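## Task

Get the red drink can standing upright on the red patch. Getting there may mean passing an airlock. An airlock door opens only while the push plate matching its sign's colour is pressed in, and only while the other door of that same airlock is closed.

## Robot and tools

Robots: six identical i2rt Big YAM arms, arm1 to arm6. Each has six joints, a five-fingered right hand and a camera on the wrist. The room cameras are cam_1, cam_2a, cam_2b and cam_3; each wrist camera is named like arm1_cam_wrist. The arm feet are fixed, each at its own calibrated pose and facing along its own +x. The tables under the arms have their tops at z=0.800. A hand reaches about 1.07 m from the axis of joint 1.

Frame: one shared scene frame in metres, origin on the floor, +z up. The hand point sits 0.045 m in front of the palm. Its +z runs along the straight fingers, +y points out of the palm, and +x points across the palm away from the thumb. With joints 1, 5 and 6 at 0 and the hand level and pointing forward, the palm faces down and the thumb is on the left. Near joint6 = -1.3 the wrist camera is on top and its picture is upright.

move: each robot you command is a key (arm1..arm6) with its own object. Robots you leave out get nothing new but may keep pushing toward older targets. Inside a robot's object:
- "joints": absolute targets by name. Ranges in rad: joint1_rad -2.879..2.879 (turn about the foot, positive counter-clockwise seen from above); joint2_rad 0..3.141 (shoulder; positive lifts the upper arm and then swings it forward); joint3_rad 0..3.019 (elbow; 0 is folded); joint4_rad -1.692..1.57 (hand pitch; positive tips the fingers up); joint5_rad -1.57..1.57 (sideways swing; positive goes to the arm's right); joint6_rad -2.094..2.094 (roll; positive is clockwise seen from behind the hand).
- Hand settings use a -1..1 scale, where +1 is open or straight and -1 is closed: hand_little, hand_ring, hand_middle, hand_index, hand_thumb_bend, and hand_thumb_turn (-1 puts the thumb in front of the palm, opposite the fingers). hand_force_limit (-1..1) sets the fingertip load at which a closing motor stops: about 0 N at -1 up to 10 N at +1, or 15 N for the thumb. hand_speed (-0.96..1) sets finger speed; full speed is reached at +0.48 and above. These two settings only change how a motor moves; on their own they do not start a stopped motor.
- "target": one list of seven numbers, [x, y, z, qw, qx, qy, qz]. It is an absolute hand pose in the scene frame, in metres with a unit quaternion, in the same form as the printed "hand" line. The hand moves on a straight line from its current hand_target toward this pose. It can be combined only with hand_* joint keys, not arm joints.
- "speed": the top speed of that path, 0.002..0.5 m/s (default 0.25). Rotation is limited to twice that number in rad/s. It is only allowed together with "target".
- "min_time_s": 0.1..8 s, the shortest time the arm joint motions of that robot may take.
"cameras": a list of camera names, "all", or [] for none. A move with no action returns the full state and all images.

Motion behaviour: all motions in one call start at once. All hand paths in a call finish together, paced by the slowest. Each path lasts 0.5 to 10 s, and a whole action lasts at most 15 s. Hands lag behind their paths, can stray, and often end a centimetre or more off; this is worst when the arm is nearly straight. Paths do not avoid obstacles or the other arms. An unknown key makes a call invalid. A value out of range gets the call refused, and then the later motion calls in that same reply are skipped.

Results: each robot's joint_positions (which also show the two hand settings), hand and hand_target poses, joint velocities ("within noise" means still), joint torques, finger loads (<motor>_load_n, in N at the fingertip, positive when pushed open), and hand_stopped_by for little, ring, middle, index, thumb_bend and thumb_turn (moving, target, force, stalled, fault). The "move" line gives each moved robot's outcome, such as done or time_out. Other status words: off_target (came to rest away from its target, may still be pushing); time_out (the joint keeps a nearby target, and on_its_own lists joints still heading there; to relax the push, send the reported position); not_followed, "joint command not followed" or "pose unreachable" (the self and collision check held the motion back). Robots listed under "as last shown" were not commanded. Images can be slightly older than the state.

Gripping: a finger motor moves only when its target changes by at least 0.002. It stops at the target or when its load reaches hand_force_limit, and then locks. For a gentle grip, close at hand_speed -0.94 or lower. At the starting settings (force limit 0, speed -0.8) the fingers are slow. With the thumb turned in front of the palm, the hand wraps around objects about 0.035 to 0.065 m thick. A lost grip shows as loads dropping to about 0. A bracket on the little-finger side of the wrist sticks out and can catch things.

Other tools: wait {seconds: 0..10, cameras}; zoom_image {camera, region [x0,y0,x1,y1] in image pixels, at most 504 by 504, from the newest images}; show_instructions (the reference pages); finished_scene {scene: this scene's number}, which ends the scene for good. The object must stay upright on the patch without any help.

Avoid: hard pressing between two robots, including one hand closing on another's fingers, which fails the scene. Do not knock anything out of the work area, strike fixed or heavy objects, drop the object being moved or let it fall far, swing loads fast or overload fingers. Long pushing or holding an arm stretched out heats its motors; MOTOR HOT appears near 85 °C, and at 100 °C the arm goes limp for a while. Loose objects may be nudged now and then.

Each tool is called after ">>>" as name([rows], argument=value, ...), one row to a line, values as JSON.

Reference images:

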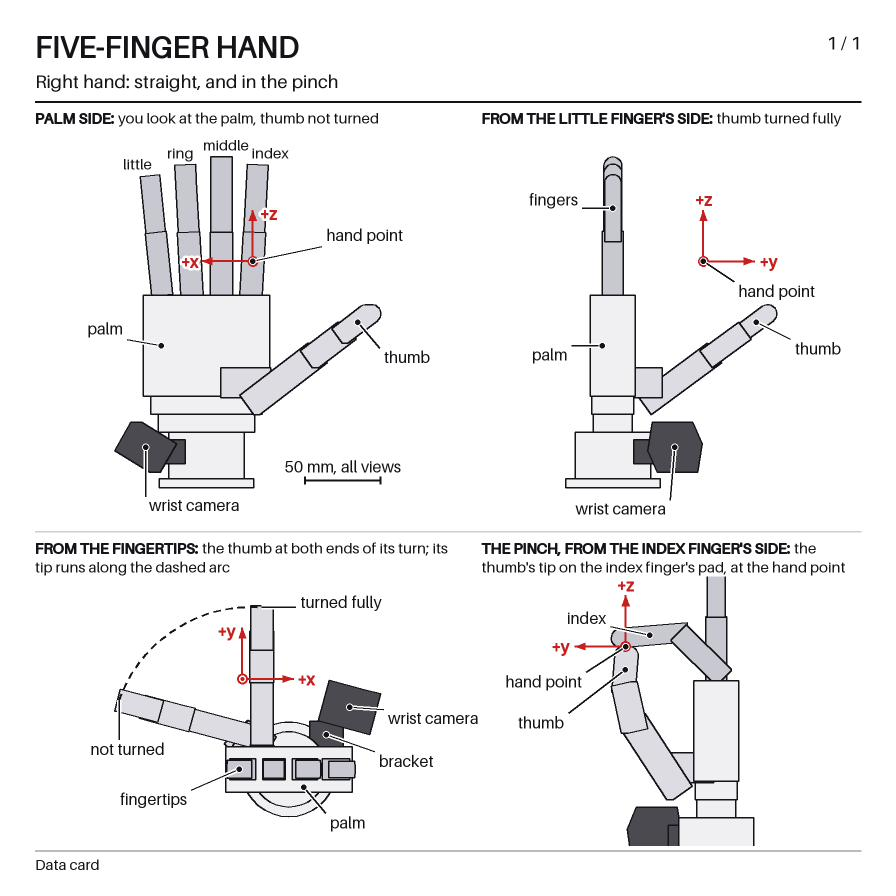

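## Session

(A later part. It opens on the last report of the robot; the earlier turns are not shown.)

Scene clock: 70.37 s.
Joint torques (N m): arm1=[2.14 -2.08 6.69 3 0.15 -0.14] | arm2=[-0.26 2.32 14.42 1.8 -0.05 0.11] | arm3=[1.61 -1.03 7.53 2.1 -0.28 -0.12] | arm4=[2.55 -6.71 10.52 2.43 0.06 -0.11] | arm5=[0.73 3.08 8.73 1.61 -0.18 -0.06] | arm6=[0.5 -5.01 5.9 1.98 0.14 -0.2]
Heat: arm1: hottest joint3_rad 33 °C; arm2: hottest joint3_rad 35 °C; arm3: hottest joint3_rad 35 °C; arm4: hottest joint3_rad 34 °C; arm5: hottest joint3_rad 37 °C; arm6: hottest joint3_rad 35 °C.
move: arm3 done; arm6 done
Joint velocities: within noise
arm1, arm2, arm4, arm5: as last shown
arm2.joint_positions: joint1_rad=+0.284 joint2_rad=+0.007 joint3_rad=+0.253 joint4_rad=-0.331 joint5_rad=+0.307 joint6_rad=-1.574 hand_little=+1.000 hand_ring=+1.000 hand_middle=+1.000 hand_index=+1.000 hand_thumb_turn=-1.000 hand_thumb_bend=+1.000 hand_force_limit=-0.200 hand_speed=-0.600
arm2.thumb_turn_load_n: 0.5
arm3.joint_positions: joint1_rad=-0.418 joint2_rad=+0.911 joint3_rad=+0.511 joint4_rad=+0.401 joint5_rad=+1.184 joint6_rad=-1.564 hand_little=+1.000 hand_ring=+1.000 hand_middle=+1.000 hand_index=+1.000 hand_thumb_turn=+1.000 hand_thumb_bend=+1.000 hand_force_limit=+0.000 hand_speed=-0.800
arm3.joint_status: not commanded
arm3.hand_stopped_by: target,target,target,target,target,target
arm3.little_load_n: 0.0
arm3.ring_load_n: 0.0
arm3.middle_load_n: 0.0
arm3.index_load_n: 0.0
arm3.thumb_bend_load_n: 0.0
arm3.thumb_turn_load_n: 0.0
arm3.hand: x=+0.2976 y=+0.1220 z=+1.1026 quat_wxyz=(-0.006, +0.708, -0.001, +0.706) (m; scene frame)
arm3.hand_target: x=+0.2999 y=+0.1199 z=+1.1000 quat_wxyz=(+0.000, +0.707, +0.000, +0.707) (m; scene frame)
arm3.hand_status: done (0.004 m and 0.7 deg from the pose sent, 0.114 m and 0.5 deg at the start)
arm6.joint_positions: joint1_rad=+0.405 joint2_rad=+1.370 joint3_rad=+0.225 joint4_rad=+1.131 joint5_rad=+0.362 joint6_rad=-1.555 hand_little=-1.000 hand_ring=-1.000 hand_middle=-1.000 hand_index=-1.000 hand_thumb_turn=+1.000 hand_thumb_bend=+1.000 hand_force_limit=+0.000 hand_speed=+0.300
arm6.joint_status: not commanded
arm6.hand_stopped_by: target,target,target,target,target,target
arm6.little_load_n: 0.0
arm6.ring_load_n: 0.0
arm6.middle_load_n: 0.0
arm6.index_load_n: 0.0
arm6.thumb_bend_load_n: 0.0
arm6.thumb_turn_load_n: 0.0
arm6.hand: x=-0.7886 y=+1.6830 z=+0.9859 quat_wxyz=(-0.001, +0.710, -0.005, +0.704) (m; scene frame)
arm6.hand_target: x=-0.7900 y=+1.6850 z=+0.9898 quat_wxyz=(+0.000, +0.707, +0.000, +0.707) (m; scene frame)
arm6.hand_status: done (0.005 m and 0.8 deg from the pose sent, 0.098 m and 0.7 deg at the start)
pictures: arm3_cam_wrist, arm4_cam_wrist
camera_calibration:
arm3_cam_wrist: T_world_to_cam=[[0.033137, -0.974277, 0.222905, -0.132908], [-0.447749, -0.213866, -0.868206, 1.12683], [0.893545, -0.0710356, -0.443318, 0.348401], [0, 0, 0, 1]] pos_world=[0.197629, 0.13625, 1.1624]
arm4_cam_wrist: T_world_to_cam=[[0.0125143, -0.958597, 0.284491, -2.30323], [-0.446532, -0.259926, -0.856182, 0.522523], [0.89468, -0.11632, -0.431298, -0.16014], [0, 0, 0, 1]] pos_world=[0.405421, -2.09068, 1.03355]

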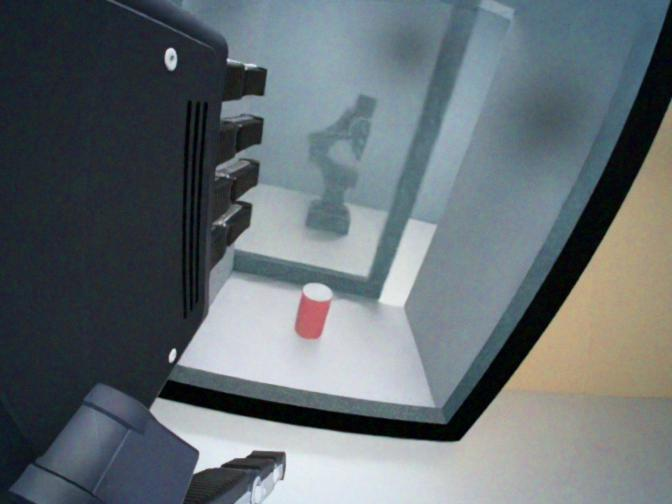

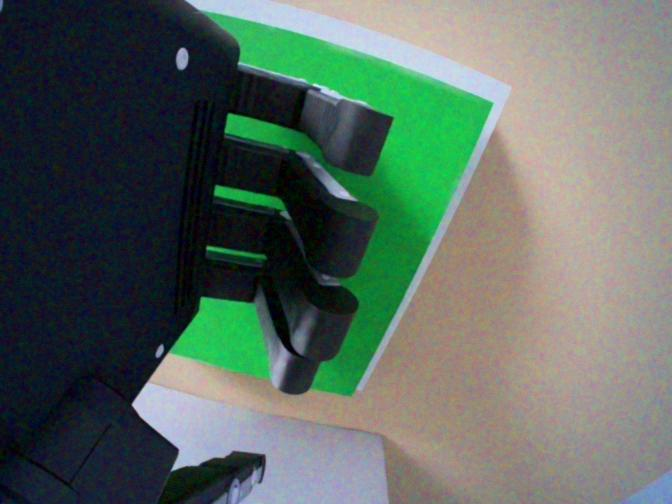

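>>> wait(seconds=1.0, cameras=["arm3_cam_wrist"])

Scene clock: 72.10 s.
Joint torques (N m): arm1=[2.2 -2.08 6.69 2.97 0.15 -0.14] | arm2=[-0.5 2.08 14.54 1.83 -0.05 0.1] | arm3=[1.55 -1.03 7.54 2.18 -0.28 -0.14] | arm4=[2.61 -6.71 10.54 2.45 0.08 -0.1] | arm5=[0.79 3.08 8.75 1.57 -0.2 -0.06] | arm6=[0.44 -4.95 6.08 1.89 0.15 -0.23]
Heat: arm1: hottest joint3_rad 33 °C; arm2: hottest joint3_rad 36 °C; arm3: hottest joint3_rad 35 °C; arm4: hottest joint3_rad 34 °C; arm5: hottest joint3_rad 37 °C; arm6: hottest joint3_rad 35 °C.
Joint velocities: within noise
arm1.joint_positions: joint1_rad=+0.347 joint2_rad=+1.059 joint3_rad=+0.276 joint4_rad=+0.798 joint5_rad=+0.292 joint6_rad=-1.565 hand_little=-1.000 hand_ring=-1.000 hand_middle=-1.000 hand_index=-1.000 hand_thumb_turn=+1.000 hand_thumb_bend=+1.000 hand_force_limit=+0.000 hand_speed=+0.300
arm1.joint_status: not commanded
arm1.hand_stopped_by: target,target,target,target,target,target
arm1.little_load_n: 0.0
arm1.ring_load_n: 0.0
arm1.middle_load_n: 0.0
arm1.index_load_n: 0.0
arm1.thumb_bend_load_n: 0.0
arm1.thumb_turn_load_n: 0.0
arm1.hand: x=+0.7691 y=-1.7866 z=+0.9933 quat_wxyz=(-0.707, +0.008, +0.707, +0.002) (m; scene frame)
arm1.hand_target: x=+0.7701 y=-1.7929 z=+0.9899 quat_wxyz=(-0.707, +0.000, +0.707, +0.000) (m; scene frame)
arm1.hand_status: not commanded
arm2.joint_positions: joint1_rad=+0.284 joint2_rad=+0.007 joint3_rad=+0.253 joint4_rad=-0.331 joint5_rad=+0.307 joint6_rad=-1.574 hand_little=+1.000 hand_ring=+1.000 hand_middle=+1.000 hand_index=+1.000 hand_thumb_turn=-1.000 hand_thumb_bend=+1.000 hand_force_limit=-0.200 hand_speed=-0.600
arm2.joint_status: not commanded
arm2.hand_stopped_by: target,target,target,target,target,target
arm2.little_load_n: 0.0
arm2.ring_load_n: 0.0
arm2.middle_load_n: 0.0
arm2.index_load_n: 0.0
arm2.thumb_bend_load_n: 0.0
arm2.thumb_turn_load_n: 0.5
arm2.hand: x=+0.9208 y=+0.1376 z=+1.1015 quat_wxyz=(+0.683, +0.006, -0.730, -0.014) (m; scene frame)
arm2.hand_target: x=+0.9254 y=+0.1405 z=+1.1299 quat_wxyz=(+0.701, -0.007, -0.713, -0.006) (m; scene frame)
arm2.hand_status: not commanded
arm3.joint_positions: joint1_rad=-0.418 joint2_rad=+0.911 joint3_rad=+0.511 joint4_rad=+0.401 joint5_rad=+1.184 joint6_rad=-1.565 hand_little=+1.000 hand_ring=+1.000 hand_middle=+1.000 hand_index=+1.000 hand_thumb_turn=+1.000 hand_thumb_bend=+1.000 hand_force_limit=+0.000 hand_speed=-0.800
arm3.joint_status: not commanded
arm3.hand_stopped_by: target,target,target,target,target,target
arm3.little_load_n: 0.0
arm3.ring_load_n: 0.0
arm3.middle_load_n: 0.0
arm3.index_load_n: 0.0
arm3.thumb_bend_load_n: 0.0
arm3.thumb_turn_load_n: 0.0
arm3.hand: x=+0.2976 y=+0.1220 z=+1.1027 quat_wxyz=(-0.006, +0.708, -0.001, +0.706) (m; scene frame)
arm3.hand_target: x=+0.2999 y=+0.1199 z=+1.1000 quat_wxyz=(+0.000, +0.707, +0.000, +0.707) (m; scene frame)
arm3.hand_status: done (0.004 m and 0.7 deg from the pose sent, 0.114 m and 0.5 deg at the start)
arm4.joint_positions: joint1_rad=+1.172 joint2_rad=+1.438 joint3_rad=+0.392 joint4_rad=+0.993 joint5_rad=-0.360 joint6_rad=-1.571 hand_little=-1.000 hand_ring=-1.000 hand_middle=-1.000 hand_index=-1.000 hand_thumb_turn=+1.000 hand_thumb_bend=+1.000 hand_force_limit=+0.000 hand_speed=+0.300
arm4.joint_status: not commanded
arm4.hand_stopped_by: target,target,target,target,target,target
arm4.little_load_n: -2.0
arm4.ring_load_n: 0.0
arm4.middle_load_n: 0.0
arm4.index_load_n: 0.0
arm4.thumb_bend_load_n: 0.0
arm4.thumb_turn_load_n: 0.0
arm4.hand: x=+0.4985 y=-2.1069 z=+0.9678 quat_wxyz=(-0.004, +0.724, -0.016, +0.689) (m; scene frame)
arm4.hand_target: x=+0.5227 y=-2.1069 z=+0.9905 quat_wxyz=(+0.000, +0.707, +0.000, +0.707) (m; scene frame)
arm4.hand_status: not commanded
arm5.joint_positions: joint1_rad=-1.387 joint2_rad=+0.242 joint3_rad=+0.249 joint4_rad=+0.018 joint5_rad=-1.292 joint6_rad=-1.540 hand_little=+1.000 hand_ring=+1.000 hand_middle=+1.000 hand_index=+1.000 hand_thumb_turn=+1.000 hand_thumb_bend=+1.000 hand_force_limit=+0.000 hand_speed=-0.800
arm5.joint_status: not commanded
arm5.hand_stopped_by: target,target,target,target,target,target
arm5.little_load_n: 0.0
arm5.ring_load_n: 0.0
arm5.middle_load_n: 0.0
arm5.index_load_n: 0.0
arm5.thumb_bend_load_n: 0.0
arm5.thumb_turn_load_n: 0.0
arm5.hand: x=-0.9470 y=-0.0986 z=+1.1272 quat_wxyz=(-0.004, +0.709, +0.004, +0.705) (m; scene frame)
arm5.hand_target: x=-0.9482 y=-0.1003 z=+1.1318 quat_wxyz=(+0.008, +0.707, +0.013, +0.707) (m; scene frame)
arm5.hand_status: not commanded
arm6.joint_positions: joint1_rad=+0.405 joint2_rad=+1.370 joint3_rad=+0.225 joint4_rad=+1.131 joint5_rad=+0.362 joint6_rad=-1.555 hand_little=-1.000 hand_ring=-1.000 hand_middle=-1.000 hand_index=-1.000 hand_thumb_turn=+1.000 hand_thumb_bend=+1.000 hand_force_limit=+0.000 hand_speed=+0.300
arm6.joint_status: not commanded
arm6.hand_stopped_by: target,target,target,target,target,target
arm6.little_load_n: 0.0
arm6.ring_load_n: 0.0
arm6.middle_load_n: 0.0
arm6.index_load_n: 0.0
arm6.thumb_bend_load_n: 0.0
arm6.thumb_turn_load_n: 0.0
arm6.hand: x=-0.7886 y=+1.6830 z=+0.9859 quat_wxyz=(-0.001, +0.710, -0.005, +0.704) (m; scene frame)
arm6.hand_target: x=-0.7900 y=+1.6850 z=+0.9898 quat_wxyz=(+0.000, +0.707, +0.000, +0.707) (m; scene frame)
arm6.hand_status: done (0.005 m and 0.8 deg from the pose sent, 0.098 m and 0.7 deg at the start)
wait: 1.00 s; at rest from the start
pictures: arm3_cam_wrist
camera_calibration:
arm3_cam_wrist: T_world_to_cam=[[0.03312, -0.974173, 0.223362, -0.133472], [-0.447663, -0.214273, -0.868151, 1.12689], [0.893589, -0.0712378, -0.443197, 0.348323], [0, 0, 0, 1]] pos_world=[0.197629, 0.13625, 1.1625]

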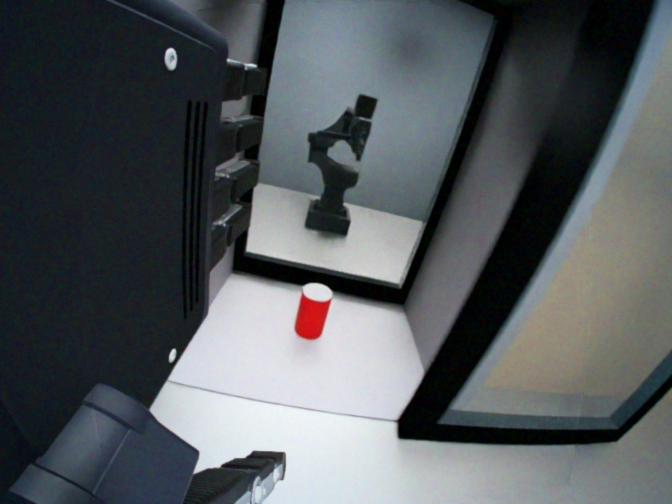

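>>> move(arm3={"target": [0.47, 0.112, 0.90, 0, 0.7071, 0, 0.7071], "speed": 0.25, "joints": {"hand_thumb_turn": -1, "hand_speed": 0.4}}, cameras=["arm3_cam_wrist"])

Scene clock: 75.13 s.
Joint torques (N m): arm1=[2.2 -2.08 6.71 2.99 0.15 -0.14] | arm2=[-0.56 2.37 14.39 1.95 -0.06 0.08] | arm3=[1.79 -6.77 5.61 2.61 -0.28 -0.14] | arm4=[2.43 -6.71 10.5 2.4 0.08 -0.11] | arm5=[0.67 3.19 8.75 1.59 -0.17 -0.07] | arm6=[0.44 -4.89 5.97 1.99 0.15 -0.17]
Heat: arm1: hottest joint3_rad 33 °C; arm2: hottest joint3_rad 37 °C; arm3: hottest joint3_rad 35 °C; arm4: hottest joint3_rad 35 °C; arm5: hottest joint3_rad 37 °C; arm6: hottest joint3_rad 35 °C.
move: arm3 off_target
Joint velocities: within noise
arm1, arm2, arm4, arm5, arm6: as last shown
arm2.index_load_n: -0.5
arm3.joint_positions: joint1_rad=-0.876 joint2_rad=+1.790 joint3_rad=+0.508 joint4_rad=+1.246 joint5_rad=+0.727 joint6_rad=-1.562 hand_little=+1.000 hand_ring=+1.000 hand_middle=+1.000 hand_index=+1.000 hand_thumb_turn=-1.000 hand_thumb_bend=+1.000 hand_force_limit=+0.000 hand_speed=+0.400
arm3.joint_status: all done
arm3.hand_stopped_by: target,target,target,target,target,target
arm3.little_load_n: 0.0
arm3.ring_load_n: 0.0
arm3.middle_load_n: 0.0
arm3.index_load_n: 0.0
arm3.thumb_bend_load_n: 0.0
arm3.thumb_turn_load_n: 0.0
arm3.hand: x=+0.4592 y=+0.1077 z=+0.8925 quat_wxyz=(+0.002, +0.717, +0.006, +0.697) (m; scene frame)
arm3.hand_target: x=+0.4696 y=+0.1117 z=+0.9000 quat_wxyz=(+0.000, +0.707, +0.000, +0.707) (m; scene frame)
arm3.hand_status: off_target (0.014 m and 1.8 deg from the pose sent, 0.266 m and 0.7 deg at the start)
pictures: arm3_cam_wrist
camera_calibration:
arm3_cam_wrist: T_world_to_cam=[[0.0375796, -0.969237, 0.243243, -0.126085], [-0.470931, -0.231867, -0.851153, 1.011], [0.881369, -0.0825649, -0.465157, 0.136278], [0, 0, 0, 1]] pos_world=[0.360739, 0.123464, 0.954577]

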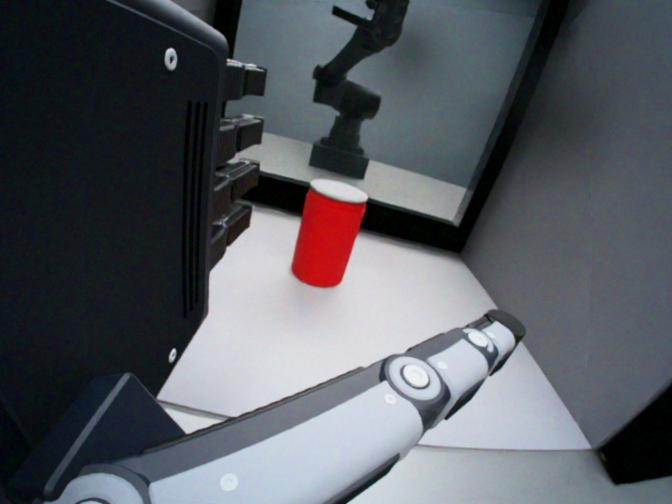

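>>> move(arm3={"target": [0.592, 0.107, 0.842, 0, 0.7071, 0, 0.7071], "speed": 0.13}, cameras=["arm3_cam_wrist"])

Scene clock: 77.80 s.
Joint torques (N m): arm1=[2.08 -2.08 6.72 2.97 0.14 -0.14] | arm2=[-0.44 2.26 14.41 1.88 -0.08 0.07] | arm3=[1.73 -9.99 5.81 1.87 -0.27 -0.14] | arm4=[2.49 -6.53 10.55 2.41 0.07 -0.11] | arm5=[0.67 3.25 8.73 1.59 -0.18 -0.07] | arm6=[0.44 -5.36 5.96 2.06 0.12 -0.2]
Heat: arm1: hottest joint3_rad 34 °C; arm2: hottest joint3_rad 38 °C; arm3: hottest joint3_rad 35 °C; arm4: hottest joint3_rad 35 °C; arm5: hottest joint3_rad 37 °C; arm6: hottest joint3_rad 35 °C.
move: arm3 off_target
Joint velocities: within noise
arm1, arm2, arm4, arm5, arm6: as last shown
arm2.index_load_n: 0.0
arm3.joint_positions: joint1_rad=-1.063 joint2_rad=+2.078 joint3_rad=+0.801 joint4_rad=+1.263 joint5_rad=+0.542 joint6_rad=-1.563 hand_little=+1.000 hand_ring=+1.000 hand_middle=+1.000 hand_index=+1.000 hand_thumb_turn=-1.000 hand_thumb_bend=+1.000 hand_force_limit=+0.000 hand_speed=+0.400
arm3.joint_status: not commanded
arm3.hand_stopped_by: target,target,target,target,target,target
arm3.little_load_n: 0.0
arm3.ring_load_n: 0.0
arm3.middle_load_n: 0.0
arm3.index_load_n: 0.0
arm3.thumb_bend_load_n: -0.5
arm3.thumb_turn_load_n: 0.0
arm3.hand: x=+0.5813 y=+0.1053 z=+0.8394 quat_wxyz=(-0.003, +0.712, +0.000, +0.702) (m; scene frame)
arm3.hand_target: x=+0.5916 y=+0.1069 z=+0.8421 quat_wxyz=(+0.000, +0.707, +0.000, +0.707) (m; scene frame)
arm3.hand_status: off_target (0.011 m and 0.9 deg from the pose sent, 0.142 m and 1.8 deg at the start)
arm4.middle_load_n: -0.5
pictures: arm3_cam_wrist
camera_calibration:
arm3_cam_wrist: T_world_to_cam=[[0.0328247, -0.972995, 0.228482, -0.104617], [-0.458616, -0.217781, -0.861535, 1.0229], [0.888028, -0.0765061, -0.45338, -0.0106728], [0, 0, 0, 1]] pos_world=[0.482032, 0.12016, 0.900331]

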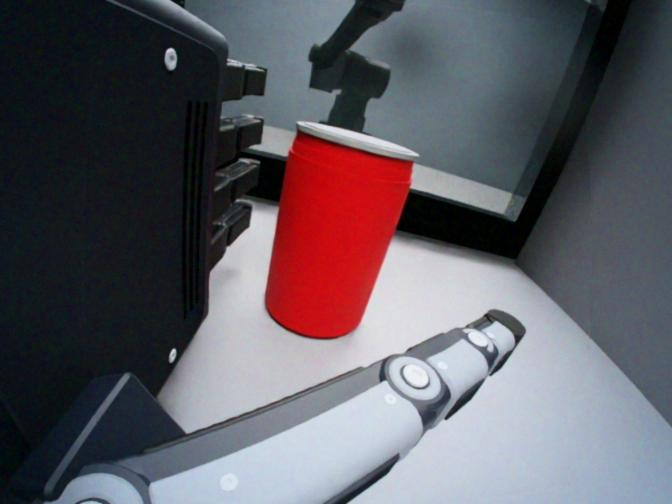

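>>> move(arm3={"joints": {"hand_thumb_bend": 0.42, "hand_middle": 0.6, "hand_index": 0.6, "hand_speed": -0.7, "hand_force_limit": -0.5}}, cameras=[])

>>> move(arm3={"joints": {"hand_thumb_bend": -0.6, "hand_middle": -0.6, "hand_index": -0.6, "hand_speed": -0.92, "hand_force_limit": -0.2}}, cameras=["arm3_cam_wrist"])

Scene clock: 80.40 s.
Joint torques (N m): arm1=[2.14 -2.08 6.71 3 0.15 -0.14] | arm2=[-0.67 2.37 14.49 1.8 -0.07 0.08] | arm3=[1.9 -9.99 5.76 1.85 -0.26 -0.14] | arm4=[2.55 -6.65 10.43 2.39 0.07 -0.11] | arm5=[0.67 3.02 8.75 1.59 -0.17 -0.06] | arm6=[0.44 -5.19 6.12 1.88 0.16 -0.18]
Heat: arm1: hottest joint3_rad 34 °C; arm2: hottest joint3_rad 38 °C; arm3: hottest joint3_rad 35 °C; arm4: hottest joint3_rad 35 °C; arm5: hottest joint3_rad 37 °C; arm6: hottest joint3_rad 35 °C.
move: arm3 done
Joint velocities: within noise
arm1, arm2, arm4, arm5, arm6: as last shown
arm2.thumb_turn_load_n: 0.0
arm3.joint_positions: joint1_rad=-1.063 joint2_rad=+2.078 joint3_rad=+0.801 joint4_rad=+1.263 joint5_rad=+0.541 joint6_rad=-1.563 hand_little=+1.000 hand_ring=+1.000 hand_middle=+0.600 hand_index=+0.600 hand_thumb_turn=-1.000 hand_thumb_bend=+0.420 hand_force_limit=-0.500 hand_speed=-0.700
arm3.joint_status: all done
arm3.hand_stopped_by: target,target,target,target,target,target
arm3.little_load_n: 0.0
arm3.ring_load_n: 0.0
arm3.middle_load_n: 0.0
arm3.index_load_n: 0.0
arm3.thumb_bend_load_n: 0.0
arm3.thumb_turn_load_n: 0.0
arm3.hand: x=+0.5813 y=+0.1054 z=+0.8394 quat_wxyz=(-0.003, +0.712, +0.000, +0.702) (m; scene frame)
arm3.hand_target: x=+0.5916 y=+0.1069 z=+0.8421 quat_wxyz=(+0.000, +0.707, +0.000, +0.707) (m; scene frame)
arm3.hand_status: not commanded
arm4.middle_load_n: 0.0
arm5.ring_load_n: -0.5
pictures: none
No camera images: "cameras" was empty.

Scene clock: 85.37 s.
Joint torques (N m): arm1=[2.08 -2.2 6.72 2.96 0.14 -0.14] | arm2=[-0.62 2.49 14.48 1.78 -0.11 0.07] | arm3=[1.96 -9.99 5.79 1.87 -0.22 -0.15] | arm4=[2.55 -6.77 10.5 2.37 0.07 -0.1] | arm5=[0.85 2.96 8.75 1.58 -0.19 -0.06] | arm6=[0.38 -4.84 6.08 1.95 0.14 -0.22]
Heat: arm1: hottest joint3_rad 34 °C; arm2: hottest joint3_rad 40 °C; arm3: hottest joint3_rad 35 °C; arm4: hottest joint3_rad 36 °C; arm5: hottest joint3_rad 37 °C; arm6: hottest joint3_rad 34 °C.
move: arm3 off_target
Joint velocities: within noise
arm1, arm2, arm4, arm5, arm6: as last shown
arm1.thumb_turn_load_n: 0.5
arm2.thumb_turn_load_n: 0.5
arm3.joint_positions: joint1_rad=-1.063 joint2_rad=+2.078 joint3_rad=+0.801 joint4_rad=+1.263 joint5_rad=+0.541 joint6_rad=-1.563 hand_little=+1.000 hand_ring=+1.000 hand_middle=+0.385 hand_index=+0.400 hand_thumb_turn=-1.000 hand_thumb_bend=+0.317 hand_force_limit=-0.200 hand_speed=-0.920
arm3.joint_status: hand_middle off_target (ended at +0.385, target -0.600); hand_index off_target (ended at +0.400, target -0.600); hand_thumb_bend off_target (ended at +0.317, target -0.600); the others done
arm3.hand_stopped_by: target,target,force,force,force,target
arm3.little_load_n: 0.0
arm3.ring_load_n: 0.0
arm3.middle_load_n: 5.5
arm3.index_load_n: 2.0
arm3.thumb_bend_load_n: 8.0
arm3.thumb_turn_load_n: 0.5
arm3.hand: x=+0.5814 y=+0.1055 z=+0.8394 quat_wxyz=(-0.003, +0.712, +0.001, +0.702) (m; scene frame)
arm3.hand_target: x=+0.5916 y=+0.1069 z=+0.8421 quat_wxyz=(+0.000, +0.707, +0.000, +0.707) (m; scene frame)
arm3.hand_status: not commanded
arm4.little_load_n: -1.5
arm5.ring_load_n: 0.0
pictures: arm3_cam_wrist
camera_calibration:
arm3_cam_wrist: T_world_to_cam=[[0.0340001, -0.972964, 0.228442, -0.105057], [-0.458352, -0.218299, -0.861544, 1.02287], [0.88812, -0.0754144, -0.453383, -0.0108395], [0, 0, 0, 1]] pos_world=[0.482033, 0.120257, 0.900331]

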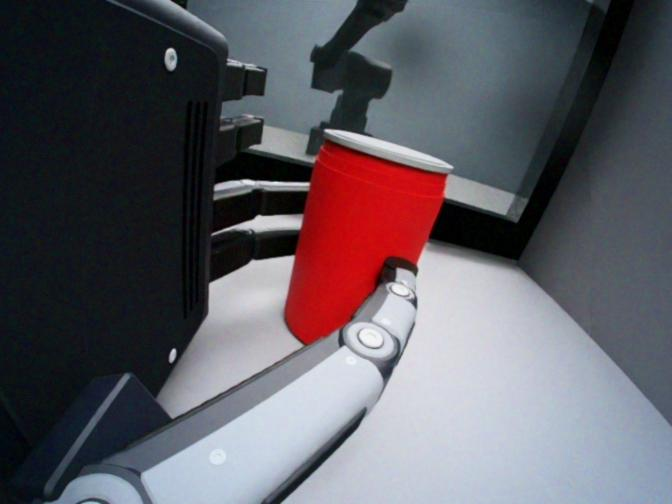

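>>> move(arm3={"target": [0.56, 0.11, 0.91, 0, 0.7071, 0, 0.7071], "speed": 0.15}, cameras=[])

>>> move(arm3={"target": [0.28, 0.122, 1.13, 0, 0.7071, 0, 0.7071], "speed": 0.25}, cameras=["arm3_cam_wrist"])

Scene clock: 87.90 s.
Joint torques (N m): arm1=[2.14 -2.08 6.74 3 0.15 -0.14] | arm2=[-0.56 2.14 14.38 1.8 -0.08 0.08] | arm3=[3.14 -11.16 4.52 1.77 -0.07 -0.15] | arm4=[2.49 -6.71 10.51 2.4 0.07 -0.09] | arm5=[0.91 3.19 8.75 1.58 -0.18 -0.05] | arm6=[0.73 -5.42 6.01 1.91 0.16 -0.18]
Heat: arm1: hottest joint3_rad 34 °C; arm2: hottest joint3_rad 40 °C; arm3: hottest joint3_rad 35 °C; arm4: hottest joint3_rad 36 °C; arm5: hottest joint3_rad 37 °C; arm6: hottest joint3_rad 34 °C.
move: arm3 off_target
Joint velocities: within noise
arm1, arm2, arm4, arm5, arm6: as last shown
arm1.little_load_n: 0.5
arm1.thumb_turn_load_n: -0.5
arm2.thumb_turn_load_n: 0.0
arm3.joint_positions: joint1_rad=-1.033 joint2_rad=+1.882 joint3_rad=+0.737 joint4_rad=+1.128 joint5_rad=+0.581 joint6_rad=-1.563 hand_little=+1.000 hand_ring=+1.000 hand_middle=+0.385 hand_index=+0.400 hand_thumb_turn=-1.000 hand_thumb_bend=+0.317 hand_force_limit=-0.200 hand_speed=-0.920
arm3.joint_status: not commanded
arm3.hand_stopped_by: target,target,force,force,force,target
arm3.little_load_n: 0.0
arm3.ring_load_n: 0.0
arm3.middle_load_n: 5.5
arm3.index_load_n: 2.0
arm3.thumb_bend_load_n: 8.0
arm3.thumb_turn_load_n: 1.0
arm3.hand: x=+0.5604 y=+0.1061 z=+0.8984 quat_wxyz=(+0.001, +0.713, -0.002, +0.701) (m; scene frame)
arm3.hand_target: x=+0.5600 y=+0.1100 z=+0.9099 quat_wxyz=(+0.000, +0.707, +0.000, +0.707) (m; scene frame)
arm3.hand_status: off_target (0.012 m and 1.0 deg from the pose sent, 0.074 m and 0.9 deg at the start)
arm4.little_load_n: -2.0
arm5.little_load_n: -0.5
pictures: none
No camera images: "cameras" was empty.

Scene clock: 90.57 s.
Joint torques (N m): arm1=[2.14 -2.2 6.71 2.99 0.14 -0.14] | arm2=[-0.91 1.9 14.56 1.89 -0.07 0.08] | arm3=[3.25 -2.32 13.26 1.18 0.05 -0.02] | arm4=[2.49 -6.53 10.43 2.4 0.07 -0.12] | arm5=[0.67 3.14 8.75 1.59 -0.18 -0.06] | arm6=[0.5 -4.89 6.08 1.98 0.16 -0.18]
Heat: arm1: hottest joint3_rad 34 °C; arm2: hottest joint3_rad 41 °C; arm3: hottest joint3_rad 35 °C; arm4: hottest joint3_rad 36 °C; arm5: hottest joint3_rad 37 °C; arm6: hottest joint3_rad 34 °C.
move: arm3 off_target
Joint velocities: within noise
arm1, arm2, arm4, arm5, arm6: as last shown
arm1.little_load_n: 0.0
arm1.ring_load_n: 0.5
arm1.thumb_turn_load_n: 0.0
arm2.thumb_turn_load_n: 0.5
arm3.joint_positions: joint1_rad=-0.363 joint2_rad=+0.868 joint3_rad=+0.483 joint4_rad=+0.317 joint5_rad=+1.252 joint6_rad=-1.584 hand_little=+1.000 hand_ring=+1.000 hand_middle=+0.385 hand_index=+0.400 hand_thumb_turn=-1.000 hand_thumb_bend=+0.317 hand_force_limit=-0.200 hand_speed=-0.920
arm3.joint_status: not commanded
arm3.hand_stopped_by: target,target,force,force,force,target
arm3.little_load_n: 0.0
arm3.ring_load_n: 0.0
arm3.middle_load_n: 5.5
arm3.index_load_n: 2.0
arm3.thumb_bend_load_n: 7.5
arm3.thumb_turn_load_n: 1.0
arm3.hand: x=+0.2785 y=+0.1102 z=+1.0960 quat_wxyz=(+0.029, +0.715, +0.025, +0.698) (m; scene frame)
arm3.hand_target: x=+0.2793 y=+0.1202 z=+1.1292 quat_wxyz=(+0.000, +0.707, +0.000, +0.707) (m; scene frame)
arm3.hand_status: off_target (0.036 m and 4.5 deg from the pose sent, 0.364 m and 1.0 deg at the start)
arm5.little_load_n: 0.0
pictures: arm3_cam_wrist
camera_calibration:
arm3_cam_wrist: T_world_to_cam=[[0.0263955, -0.952203, 0.304325, -0.232014], [-0.469353, -0.280594, -0.837243, 1.08943], [0.882616, -0.120736, -0.454325, 0.382296], [0, 0, 0, 1]] pos_world=[0.18003, 0.130919, 1.15641]

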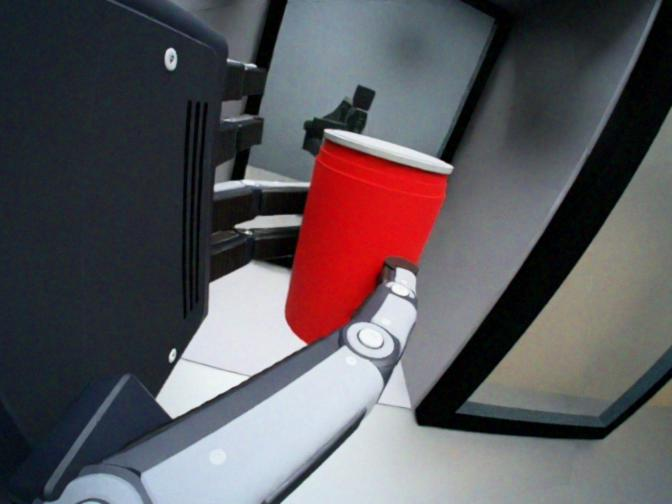

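>>> move(arm3={"joints": {"joint1_rad": 0.6, "joint2_rad": 0.9, "joint3_rad": 0.45, "joint4_rad": 0.48, "joint5_rad": 0.3, "joint6_rad": -1.5708}}, arm4={"target": [0.37, -2.08, 1.07, 0, 0.7071, 0, 0.7071], "speed": 0.3}, cameras=[])

>>> move(arm4={"joints": {"joint1_rad": -1.364, "joint2_rad": 0.61, "joint3_rad": 1.1, "joint4_rad": -1.0, "joint5_rad": 0, "joint6_rad": -1.57}}, cameras=["arm3_cam_wrist"])

Scene clock: 93.53 s.
Joint torques (N m): arm1=[2.08 -2.08 6.71 2.97 0.15 -0.14] | arm2=[-0.5 2.37 14.43 1.81 -0.1 0.06] | arm3=[3.08 -1.85 8.51 3.22 -0.26 -0.03] | arm4=[-0.44 -1.67 11.77 1.39 -0.1 -0.12] | arm5=[0.79 3.14 8.75 1.59 -0.18 -0.06] | arm6=[0.38 -5.3 5.85 1.94 0.11 -0.18]
Heat: arm1: hottest joint3_rad 34 °C; arm2: hottest joint3_rad 41 °C; arm3: hottest joint3_rad 35 °C; arm4: hottest joint3_rad 36 °C; arm5: hottest joint3_rad 37 °C; arm6: hottest joint3_rad 34 °C.
move: arm3 done; arm4 off_target
Joint velocities: within noise
arm1, arm2, arm5, arm6: as last shown
arm1.ring_load_n: 0.0
arm3.joint_positions: joint1_rad=+0.592 joint2_rad=+0.902 joint3_rad=+0.447 joint4_rad=+0.448 joint5_rad=+0.302 joint6_rad=-1.572 hand_little=+1.000 hand_ring=+1.000 hand_middle=+0.385 hand_index=+0.400 hand_thumb_turn=-1.000 hand_thumb_bend=+0.317 hand_force_limit=-0.200 hand_speed=-0.920
arm3.joint_status: all done
arm3.hand_stopped_by: target,target,force,force,force,target
arm3.little_load_n: 0.0
arm3.ring_load_n: -0.5
arm3.middle_load_n: 5.5
arm3.index_load_n: 2.0
arm3.thumb_bend_load_n: 8.0
arm3.thumb_turn_load_n: 1.0
arm3.hand: x=-0.1540 y=+0.3418 z=+1.0822 quat_wxyz=(-0.574, +0.412, +0.576, +0.411) (m; scene frame)
arm3.hand_target: x=-0.1585 y=+0.3416 z=+1.0926 quat_wxyz=(-0.588, +0.405, +0.566, +0.412) (m; scene frame)
arm3.hand_status: not commanded
arm4.joint_positions: joint1_rad=+1.046 joint2_rad=+0.565 joint3_rad=+0.215 joint4_rad=+0.322 joint5_rad=-0.513 joint6_rad=-1.571 hand_little=-1.000 hand_ring=-1.000 hand_middle=-1.000 hand_index=-1.000 hand_thumb_turn=+1.000 hand_thumb_bend=+1.000 hand_force_limit=+0.000 hand_speed=+0.300
arm4.joint_status: not commanded
arm4.hand_stopped_by: target,target,target,target,target,target
arm4.little_load_n: 0.0
arm4.ring_load_n: 0.0
arm4.middle_load_n: 0.0
arm4.index_load_n: 0.0
arm4.thumb_bend_load_n: 0.0
arm4.thumb_turn_load_n: 0.0
arm4.hand: x=+0.3681 y=-2.0732 z=+1.0507 quat_wxyz=(-0.012, +0.715, -0.004, +0.699) (m; scene frame)
arm4.hand_target: x=+0.3695 y=-2.0797 z=+1.0699 quat_wxyz=(+0.000, +0.707, +0.000, +0.707) (m; scene frame)
arm4.hand_status: off_target (0.021 m and 2.0 deg from the pose sent, 0.166 m and 3.4 deg at the start)
arm6.thumb_bend_load_n: 0.5
pictures: none
No camera images: "cameras" was empty.

Scene clock: 96.03 s.
Joint torques (N m): arm1=[2.14 -2.2 6.72 3 0.15 -0.14] | arm2=[-0.44 2.49 14.48 1.81 -0.08 0.11] | arm3=[3.14 -1.9 8.5 3.19 -0.26 -0.03] | arm4=[-0.38 -1.55 14.09 1.36 0.03 0] | arm5=[0.73 2.96 8.72 1.55 -0.17 -0.06] | arm6=[0.5 -5.36 5.98 1.88 0.15 -0.18]
Heat: arm1: hottest joint3_rad 34 °C; arm2: hottest joint3_rad 42 °C; arm3: hottest joint3_rad 35 °C; arm4: hottest joint3_rad 37 °C; arm5: hottest joint3_rad 37 °C; arm6: hottest joint3_rad 34 °C.
move: arm4 done
Joint velocities: within noise
arm1.joint_positions: joint1_rad=+0.347 joint2_rad=+1.059 joint3_rad=+0.276 joint4_rad=+0.798 joint5_rad=+0.292 joint6_rad=-1.565 hand_little=-1.000 hand_ring=-1.000 hand_middle=-1.000 hand_index=-1.000 hand_thumb_turn=+1.000 hand_thumb_bend=+1.000 hand_force_limit=+0.000 hand_speed=+0.300
arm1.joint_status: not commanded
arm1.hand_stopped_by: target,target,target,target,target,target
arm1.little_load_n: 0.0
arm1.ring_load_n: 0.0
arm1.middle_load_n: 0.0
arm1.index_load_n: 0.0
arm1.thumb_bend_load_n: 0.0
arm1.thumb_turn_load_n: 0.0
arm1.hand: x=+0.7691 y=-1.7866 z=+0.9933 quat_wxyz=(-0.707, +0.008, +0.707, +0.002) (m; scene frame)
arm1.hand_target: x=+0.7701 y=-1.7929 z=+0.9899 quat_wxyz=(-0.707, +0.000, +0.707, +0.000) (m; scene frame)
arm1.hand_status: not commanded
arm2.joint_positions: joint1_rad=+0.284 joint2_rad=+0.007 joint3_rad=+0.253 joint4_rad=-0.331 joint5_rad=+0.307 joint6_rad=-1.574 hand_little=+1.000 hand_ring=+1.000 hand_middle=+1.000 hand_index=+1.000 hand_thumb_turn=-1.000 hand_thumb_bend=+1.000 hand_force_limit=-0.200 hand_speed=-0.600
arm2.joint_status: not commanded
arm2.hand_stopped_by: target,target,target,target,target,target
arm2.little_load_n: 0.0
arm2.ring_load_n: 0.0
arm2.middle_load_n: 0.0
arm2.index_load_n: 0.0
arm2.thumb_bend_load_n: 0.0
arm2.thumb_turn_load_n: 0.5
arm2.hand: x=+0.9208 y=+0.1376 z=+1.1015 quat_wxyz=(+0.683, +0.006, -0.730, -0.014) (m; scene frame)
arm2.hand_target: x=+0.9254 y=+0.1405 z=+1.1299 quat_wxyz=(+0.701, -0.007, -0.713, -0.006) (m; scene frame)
arm2.hand_status: not commanded
arm3: as last shown
arm3.ring_load_n: 0.0
arm4.joint_positions: joint1_rad=-1.351 joint2_rad=+0.613 joint3_rad=+1.038 joint4_rad=-0.990 joint5_rad=+0.000 joint6_rad=-1.571 hand_little=-1.000 hand_ring=-1.000 hand_middle=-1.000 hand_index=-1.000 hand_thumb_turn=+1.000 hand_thumb_bend=+1.000 hand_force_limit=+0.000 hand_speed=+0.300
arm4.joint_status: all done
arm4.hand_stopped_by: target,target,target,target,target,target
arm4.little_load_n: 0.0
arm4.ring_load_n: 0.0
arm4.middle_load_n: 0.0
arm4.index_load_n: 0.0
arm4.thumb_bend_load_n: 0.0
arm4.thumb_turn_load_n: 0.0
arm4.hand: x=-0.2906 y=-1.9495 z=+1.2221 quat_wxyz=(+0.478, +0.108, -0.870, +0.054) (m; scene frame)
arm4.hand_target: x=-0.2881 y=-1.9452 z=+1.2554 quat_wxyz=(+0.502, +0.101, -0.857, +0.054) (m; scene frame)
arm4.hand_status: not commanded
arm5.joint_positions: joint1_rad=-1.387 joint2_rad=+0.242 joint3_rad=+0.249 joint4_rad=+0.018 joint5_rad=-1.292 joint6_rad=-1.540 hand_little=+1.000 hand_ring=+1.000 hand_middle=+1.000 hand_index=+1.000 hand_thumb_turn=+1.000 hand_thumb_bend=+1.000 hand_force_limit=+0.000 hand_speed=-0.800
arm5.joint_status: not commanded
arm5.hand_stopped_by: target,target,target,target,target,target
arm5.little_load_n: 0.0
arm5.ring_load_n: 0.0
arm5.middle_load_n: 0.0
arm5.index_load_n: 0.0
arm5.thumb_bend_load_n: 0.0
arm5.thumb_turn_load_n: 0.0
arm5.hand: x=-0.9470 y=-0.0986 z=+1.1272 quat_wxyz=(-0.004, +0.709, +0.004, +0.705) (m; scene frame)
arm5.hand_target: x=-0.9482 y=-0.1003 z=+1.1318 quat_wxyz=(+0.008, +0.707, +0.013, +0.707) (m; scene frame)
arm5.hand_status: not commanded
arm6.joint_positions: joint1_rad=+0.405 joint2_rad=+1.370 joint3_rad=+0.225 joint4_rad=+1.131 joint5_rad=+0.362 joint6_rad=-1.555 hand_little=-1.000 hand_ring=-1.000 hand_middle=-1.000 hand_index=-1.000 hand_thumb_turn=+1.000 hand_thumb_bend=+1.000 hand_force_limit=+0.000 hand_speed=+0.300
arm6.joint_status: not commanded
arm6.hand_stopped_by: target,target,target,target,target,target
arm6.little_load_n: 0.0
arm6.ring_load_n: 0.0
arm6.middle_load_n: 0.0
arm6.index_load_n: 0.0
arm6.thumb_bend_load_n: 0.5
arm6.thumb_turn_load_n: 0.0
arm6.hand: x=-0.7886 y=+1.6830 z=+0.9859 quat_wxyz=(-0.001, +0.710, -0.005, +0.704) (m; scene frame)
arm6.hand_target: x=-0.7900 y=+1.6850 z=+0.9898 quat_wxyz=(+0.000, +0.707, +0.000, +0.707) (m; scene frame)
arm6.hand_status: not commanded
pictures: arm3_cam_wrist
camera_calibration:
arm3_cam_wrist: T_world_to_cam=[[0.91142, 0.338194, 0.234391, -0.225075], [0.354292, -0.355293, -0.865011, 1.12235], [-0.209264, 0.871431, -0.443641, 0.266912], [0, 0, 0, 1]] pos_world=[-0.136645, 0.242286, 1.14201]

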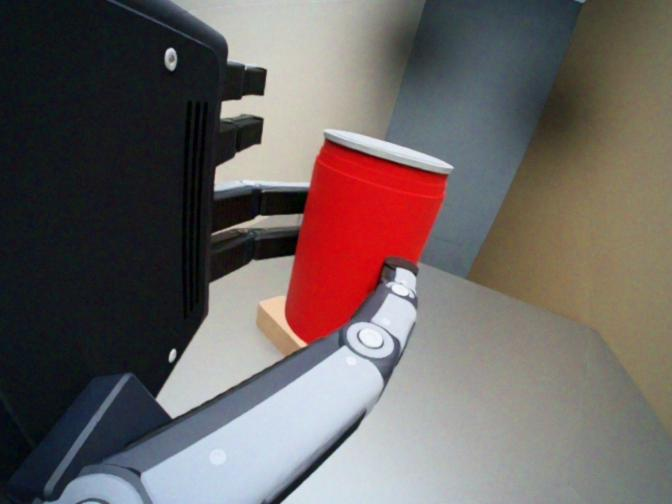

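>>> move(arm3={"target": [-0.285, -0.075, 1.12, 0.7071, 0, -0.7071, 0], "speed": 0.3}, arm4={"joints": {"joint1_rad": -1.45, "joint2_rad": 0.945, "joint3_rad": 0.35, "joint4_rad": 0.59, "joint5_rad": 0.13, "joint6_rad": -1.5708}}, cameras=["arm3_cam_wrist", "arm4_cam_wrist"])

Scene clock: 99.77 s.
Joint torques (N m): arm1=[2.14 -2.14 6.71 2.99 0.15 -0.14] | arm2=[-0.85 2.32 14.56 1.95 -0.09 0.1] | arm3=[3.37 3.49 13.68 3.11 0.04 -0.11] | arm4=[-0.32 -4.95 7.54 2.7 0.13 0.01] | arm5=[0.73 3.19 8.73 1.59 -0.18 -0.05] | arm6=[0.5 -5.42 6.09 2.02 0.15 -0.2]
Heat: arm1: hottest joint3_rad 34 °C; arm2: hottest joint3_rad 42 °C; arm3: hottest joint3_rad 36 °C; arm4: hottest joint3_rad 37 °C; arm5: hottest joint3_rad 38 °C; arm6: hottest joint3_rad 34 °C.
move: arm3 off_target; arm4 done
Joint velocities: within noise
arm1, arm2, arm5, arm6: as last shown
arm3.joint_positions: joint1_rad=+2.146 joint2_rad=+0.178 joint3_rad=+0.309 joint4_rad=-0.225 joint5_rad=+0.621 joint6_rad=-1.559 hand_little=+1.000 hand_ring=+1.000 hand_middle=+0.385 hand_index=+0.400 hand_thumb_turn=-1.000 hand_thumb_bend=+0.317 hand_force_limit=-0.200 hand_speed=-0.920
arm3.joint_status: not commanded
arm3.hand_stopped_by: target,target,force,force,force,target
arm3.little_load_n: 0.0
arm3.ring_load_n: 0.0
arm3.middle_load_n: 5.5
arm3.index_load_n: 2.0
arm3.thumb_bend_load_n: 8.0
arm3.thumb_turn_load_n: 1.0
arm3.hand: x=-0.2812 y=-0.0715 z=+1.0766 quat_wxyz=(-0.680, -0.013, +0.733, +0.018) (m; scene frame)
arm3.hand_target: x=-0.2816 y=-0.0740 z=+1.1187 quat_wxyz=(-0.707, +0.000, +0.707, +0.000) (m; scene frame)
arm3.hand_status: off_target (0.044 m and 5.0 deg from the pose sent, 0.439 m and 71.2 deg at the start)
arm4.joint_positions: joint1_rad=-1.439 joint2_rad=+0.951 joint3_rad=+0.362 joint4_rad=+0.570 joint5_rad=+0.127 joint6_rad=-1.571 hand_little=-1.000 hand_ring=-1.000 hand_middle=-1.000 hand_index=-1.000 hand_thumb_turn=+1.000 hand_thumb_bend=+1.000 hand_force_limit=+0.000 hand_speed=+0.300
arm4.joint_status: all done
arm4.hand_stopped_by: target,target,target,target,target,target
arm4.little_load_n: 0.0
arm4.ring_load_n: 0.0
arm4.middle_load_n: 0.0
arm4.index_load_n: 0.0
arm4.thumb_bend_load_n: 0.0
arm4.thumb_turn_load_n: 0.0
arm4.hand: x=-0.4171 y=-1.9156 z=+1.0609 quat_wxyz=(+0.700, +0.014, -0.714, +0.005) (m; scene frame)
arm4.hand_target: x=-0.4137 y=-1.9096 z=+1.0617 quat_wxyz=(+0.705, +0.008, -0.709, +0.001) (m; scene frame)
arm4.hand_status: not commanded
arm6.little_load_n: 0.5
arm6.thumb_bend_load_n: 0.0
pictures: arm3_cam_wrist, arm4_cam_wrist
camera_calibration:
arm3_cam_wrist: T_world_to_cam=[[-0.0374038, 0.961132, 0.273545, -0.23249], [0.511853, 0.253528, -0.820811, 1.05591], [-0.858259, 0.109313, -0.501441, 0.423196], [0, 0, 0, 1]] pos_world=[-0.185955, -0.0905108, 1.14251]
arm4_cam_wrist: T_world_to_cam=[[-0.0451106, 0.945173, 0.323438, 1.4466], [0.408081, 0.312957, -0.857629, 1.69849], [-0.911831, 0.0933006, -0.399825, 0.336117], [0, 0, 0, 1]] pos_world=[-0.32138, -1.93021, 1.12317]

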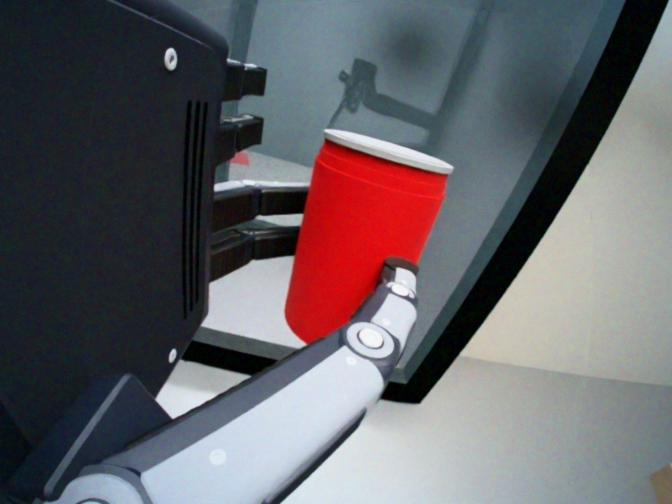

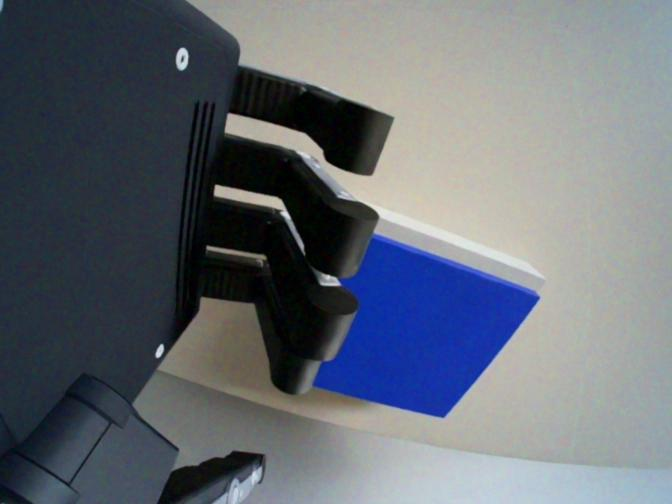

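>>> move(arm4={"target": [-0.415, -1.79, 0.99, 0.7071, 0, -0.7071, 0], "speed": 0.25}, cameras=["arm4_cam_wrist"])

>>> move(arm4={"target": [-0.525, -1.79, 0.99, 0.7071, 0, -0.7071, 0], "speed": 0.15}, cameras=["arm3_cam_wrist", "arm4_cam_wrist"])

Scene clock: 103.50 s.
Joint torques (N m): arm1=[2.08 -2.02 6.72 2.99 0.15 -0.14] | arm2=[-0.67 2.37 14.53 1.84 -0.06 0.11] | arm3=[3.31 3.6 13.67 3.07 0.03 -0.11] | arm4=[-0.32 -5.48 5.98 2.89 -0.1 0.09] | arm5=[0.62 3.08 8.76 1.58 -0.18 -0.06] | arm6=[0.44 -5.42 6.04 1.95 0.17 -0.18]
Heat: arm1: hottest joint3_rad 34 °C; arm2: hottest joint3_rad 43 °C; arm3: hottest joint3_rad 36 °C; arm4: hottest joint3_rad 37 °C; arm5: hottest joint3_rad 38 °C; arm6: hottest joint3_rad 34 °C.
move: arm4 done
Joint velocities: within noise
arm1, arm2, arm3, arm5, arm6: as last shown
arm3.joint_positions: joint1_rad=+2.146 joint2_rad=+0.178 joint3_rad=+0.309 joint4_rad=-0.224 joint5_rad=+0.621 joint6_rad=-1.559 hand_little=+1.000 hand_ring=+1.000 hand_middle=+0.385 hand_index=+0.400 hand_thumb_turn=-1.000 hand_thumb_bend=+0.317 hand_force_limit=-0.200 hand_speed=-0.920
arm3.thumb_bend_load_n: 7.5
arm3.hand: x=-0.2813 y=-0.0715 z=+1.0766 quat_wxyz=(-0.680, -0.013, +0.733, +0.018) (m; scene frame)
arm3.hand_target: x=-0.2816 y=-0.0740 z=+1.1188 quat_wxyz=(-0.707, +0.000, +0.707, +0.000) (m; scene frame)
arm4.joint_positions: joint1_rad=-1.902 joint2_rad=+1.277 joint3_rad=+0.278 joint4_rad=+0.989 joint5_rad=-0.318 joint6_rad=-1.571 hand_little=-1.000 hand_ring=-1.000 hand_middle=-1.000 hand_index=-1.000 hand_thumb_turn=+1.000 hand_thumb_bend=+1.000 hand_force_limit=+0.000 hand_speed=+0.300
arm4.joint_status: not commanded
arm4.hand_stopped_by: target,target,target,target,target,target
arm4.little_load_n: 0.0
arm4.ring_load_n: 0.0
arm4.middle_load_n: 0.0
arm4.index_load_n: 0.0
arm4.thumb_bend_load_n: 0.0
arm4.thumb_turn_load_n: 0.0
arm4.hand: x=-0.4161 y=-1.7948 z=+0.9896 quat_wxyz=(+0.704, +0.006, -0.710, +0.001) (m; scene frame)
arm4.hand_target: x=-0.4150 y=-1.7901 z=+0.9900 quat_wxyz=(+0.707, +0.000, -0.707, +0.000) (m; scene frame)
arm4.hand_status: done (0.005 m and 0.8 deg from the pose sent, 0.144 m and 2.0 deg at the start)
arm6.little_load_n: 0.0
pictures: arm4_cam_wrist
camera_calibration:
arm4_cam_wrist: T_world_to_cam=[[-0.0251246, 0.947638, 0.318357, 1.37331], [0.405257, 0.300771, -0.86331, 1.58172], [-0.913858, 0.107326, -0.391593, 0.313529], [0, 0, 0, 1]] pos_world=[-0.319976, -1.81078, 1.05108]

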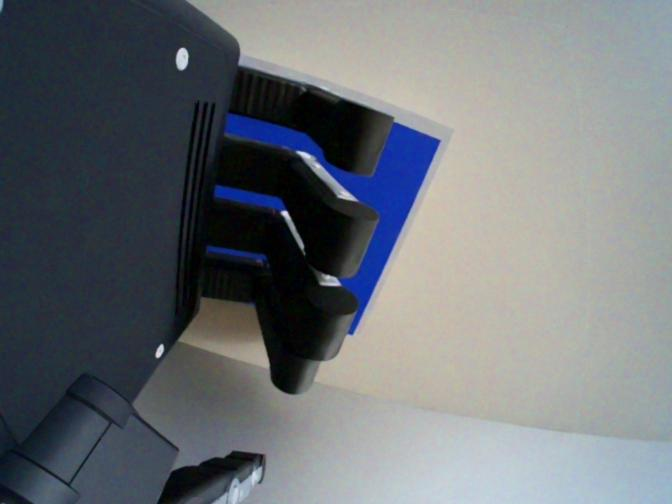

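Scene clock: 104.77 s.
Joint torques (N m): arm1=[2.2 -2.14 6.71 2.99 0.15 -0.14] | arm2=[-0.32 2.61 14.6 1.78 -0.04 0.07] | arm3=[3.31 3.55 13.67 3.07 0.04 -0.11] | arm4=[2.02 -6.77 11.78 1.87 0.1 0.1] | arm5=[0.73 3.02 8.76 1.58 -0.19 -0.05] | arm6=[0.26 -5.48 5.98 1.88 0.16 -0.14]
Heat: arm1: hottest joint3_rad 34 °C; arm2: hottest joint3_rad 43 °C; arm3: hottest joint3_rad 37 °C; arm4: hottest joint3_rad 37 °C; arm5: hottest joint3_rad 38 °C; arm6: hottest joint3_rad 34 °C.
move: arm4 off_target
Joint velocities: within noise
arm1, arm2, arm3, arm5, arm6: as last shown
arm3.thumb_bend_load_n: 8.0
arm4.joint_positions: joint1_rad=-1.836 joint2_rad=+1.511 joint3_rad=+0.474 joint4_rad=+0.998 joint5_rad=-0.228 joint6_rad=-1.571 hand_little=-1.000 hand_ring=-1.000 hand_middle=-1.000 hand_index=-1.000 hand_thumb_turn=+1.000 hand_thumb_bend=+1.000 hand_force_limit=+0.000 hand_speed=+0.300
arm4.joint_status: not commanded
arm4.hand_stopped_by: target,target,target,target,target,target
arm4.little_load_n: -4.5
arm4.ring_load_n: 0.0
arm4.middle_load_n: 0.0
arm4.index_load_n: 0.0
arm4.thumb_bend_load_n: 0.0
arm4.thumb_turn_load_n: -0.5
arm4.hand: x=-0.4933 y=-1.7880 z=+0.9738 quat_wxyz=(+0.693, -0.005, -0.720, -0.006) (m; scene frame)
arm4.hand_target: x=-0.5220 y=-1.7910 z=+0.9905 quat_wxyz=(+0.707, +0.000, -0.707, +0.000) (m; scene frame)
arm4.hand_status: off_target (0.036 m and 2.4 deg from the pose sent, 0.109 m and 0.8 deg at the start)
pictures: arm3_cam_wrist, arm4_cam_wrist
camera_calibration:
arm3_cam_wrist: T_world_to_cam=[[-0.0373148, 0.961196, 0.273331, -0.232222], [0.511608, 0.253332, -0.821024, 1.05609], [-0.858408, 0.109202, -0.501209, 0.422893], [0, 0, 0, 1]] pos_world=[-0.185955, -0.0905107, 1.14251]
arm4_cam_wrist: T_world_to_cam=[[-0.0106981, 0.949906, 0.312353, 1.38697], [0.437098, 0.285389, -0.852935, 1.57542], [-0.89935, 0.127404, -0.418255, 0.30496], [0, 0, 0, 1]] pos_world=[-0.39951, -1.80595, 1.03806]

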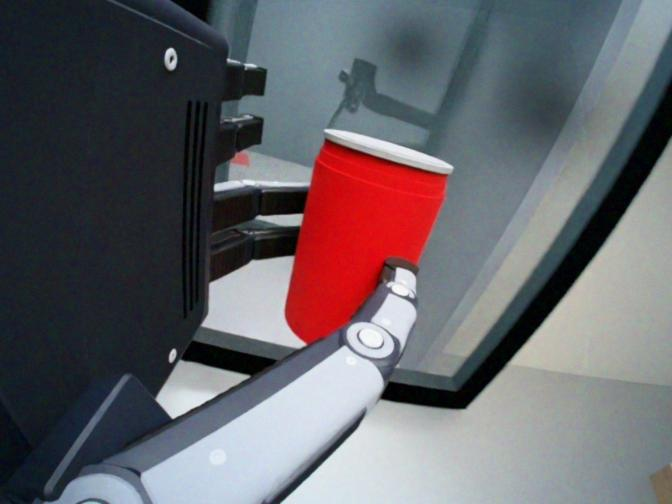

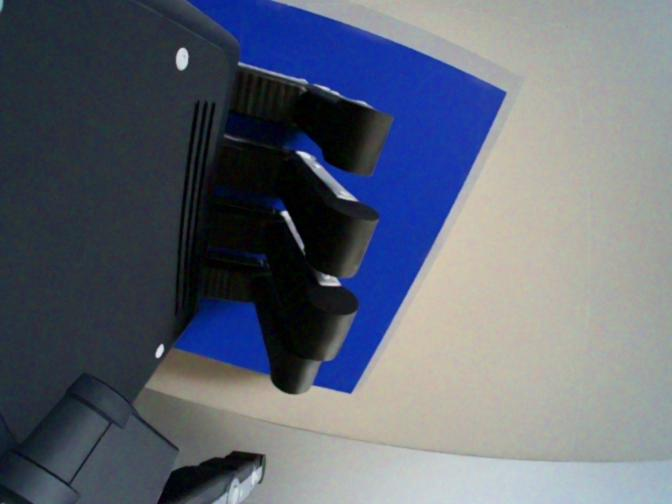

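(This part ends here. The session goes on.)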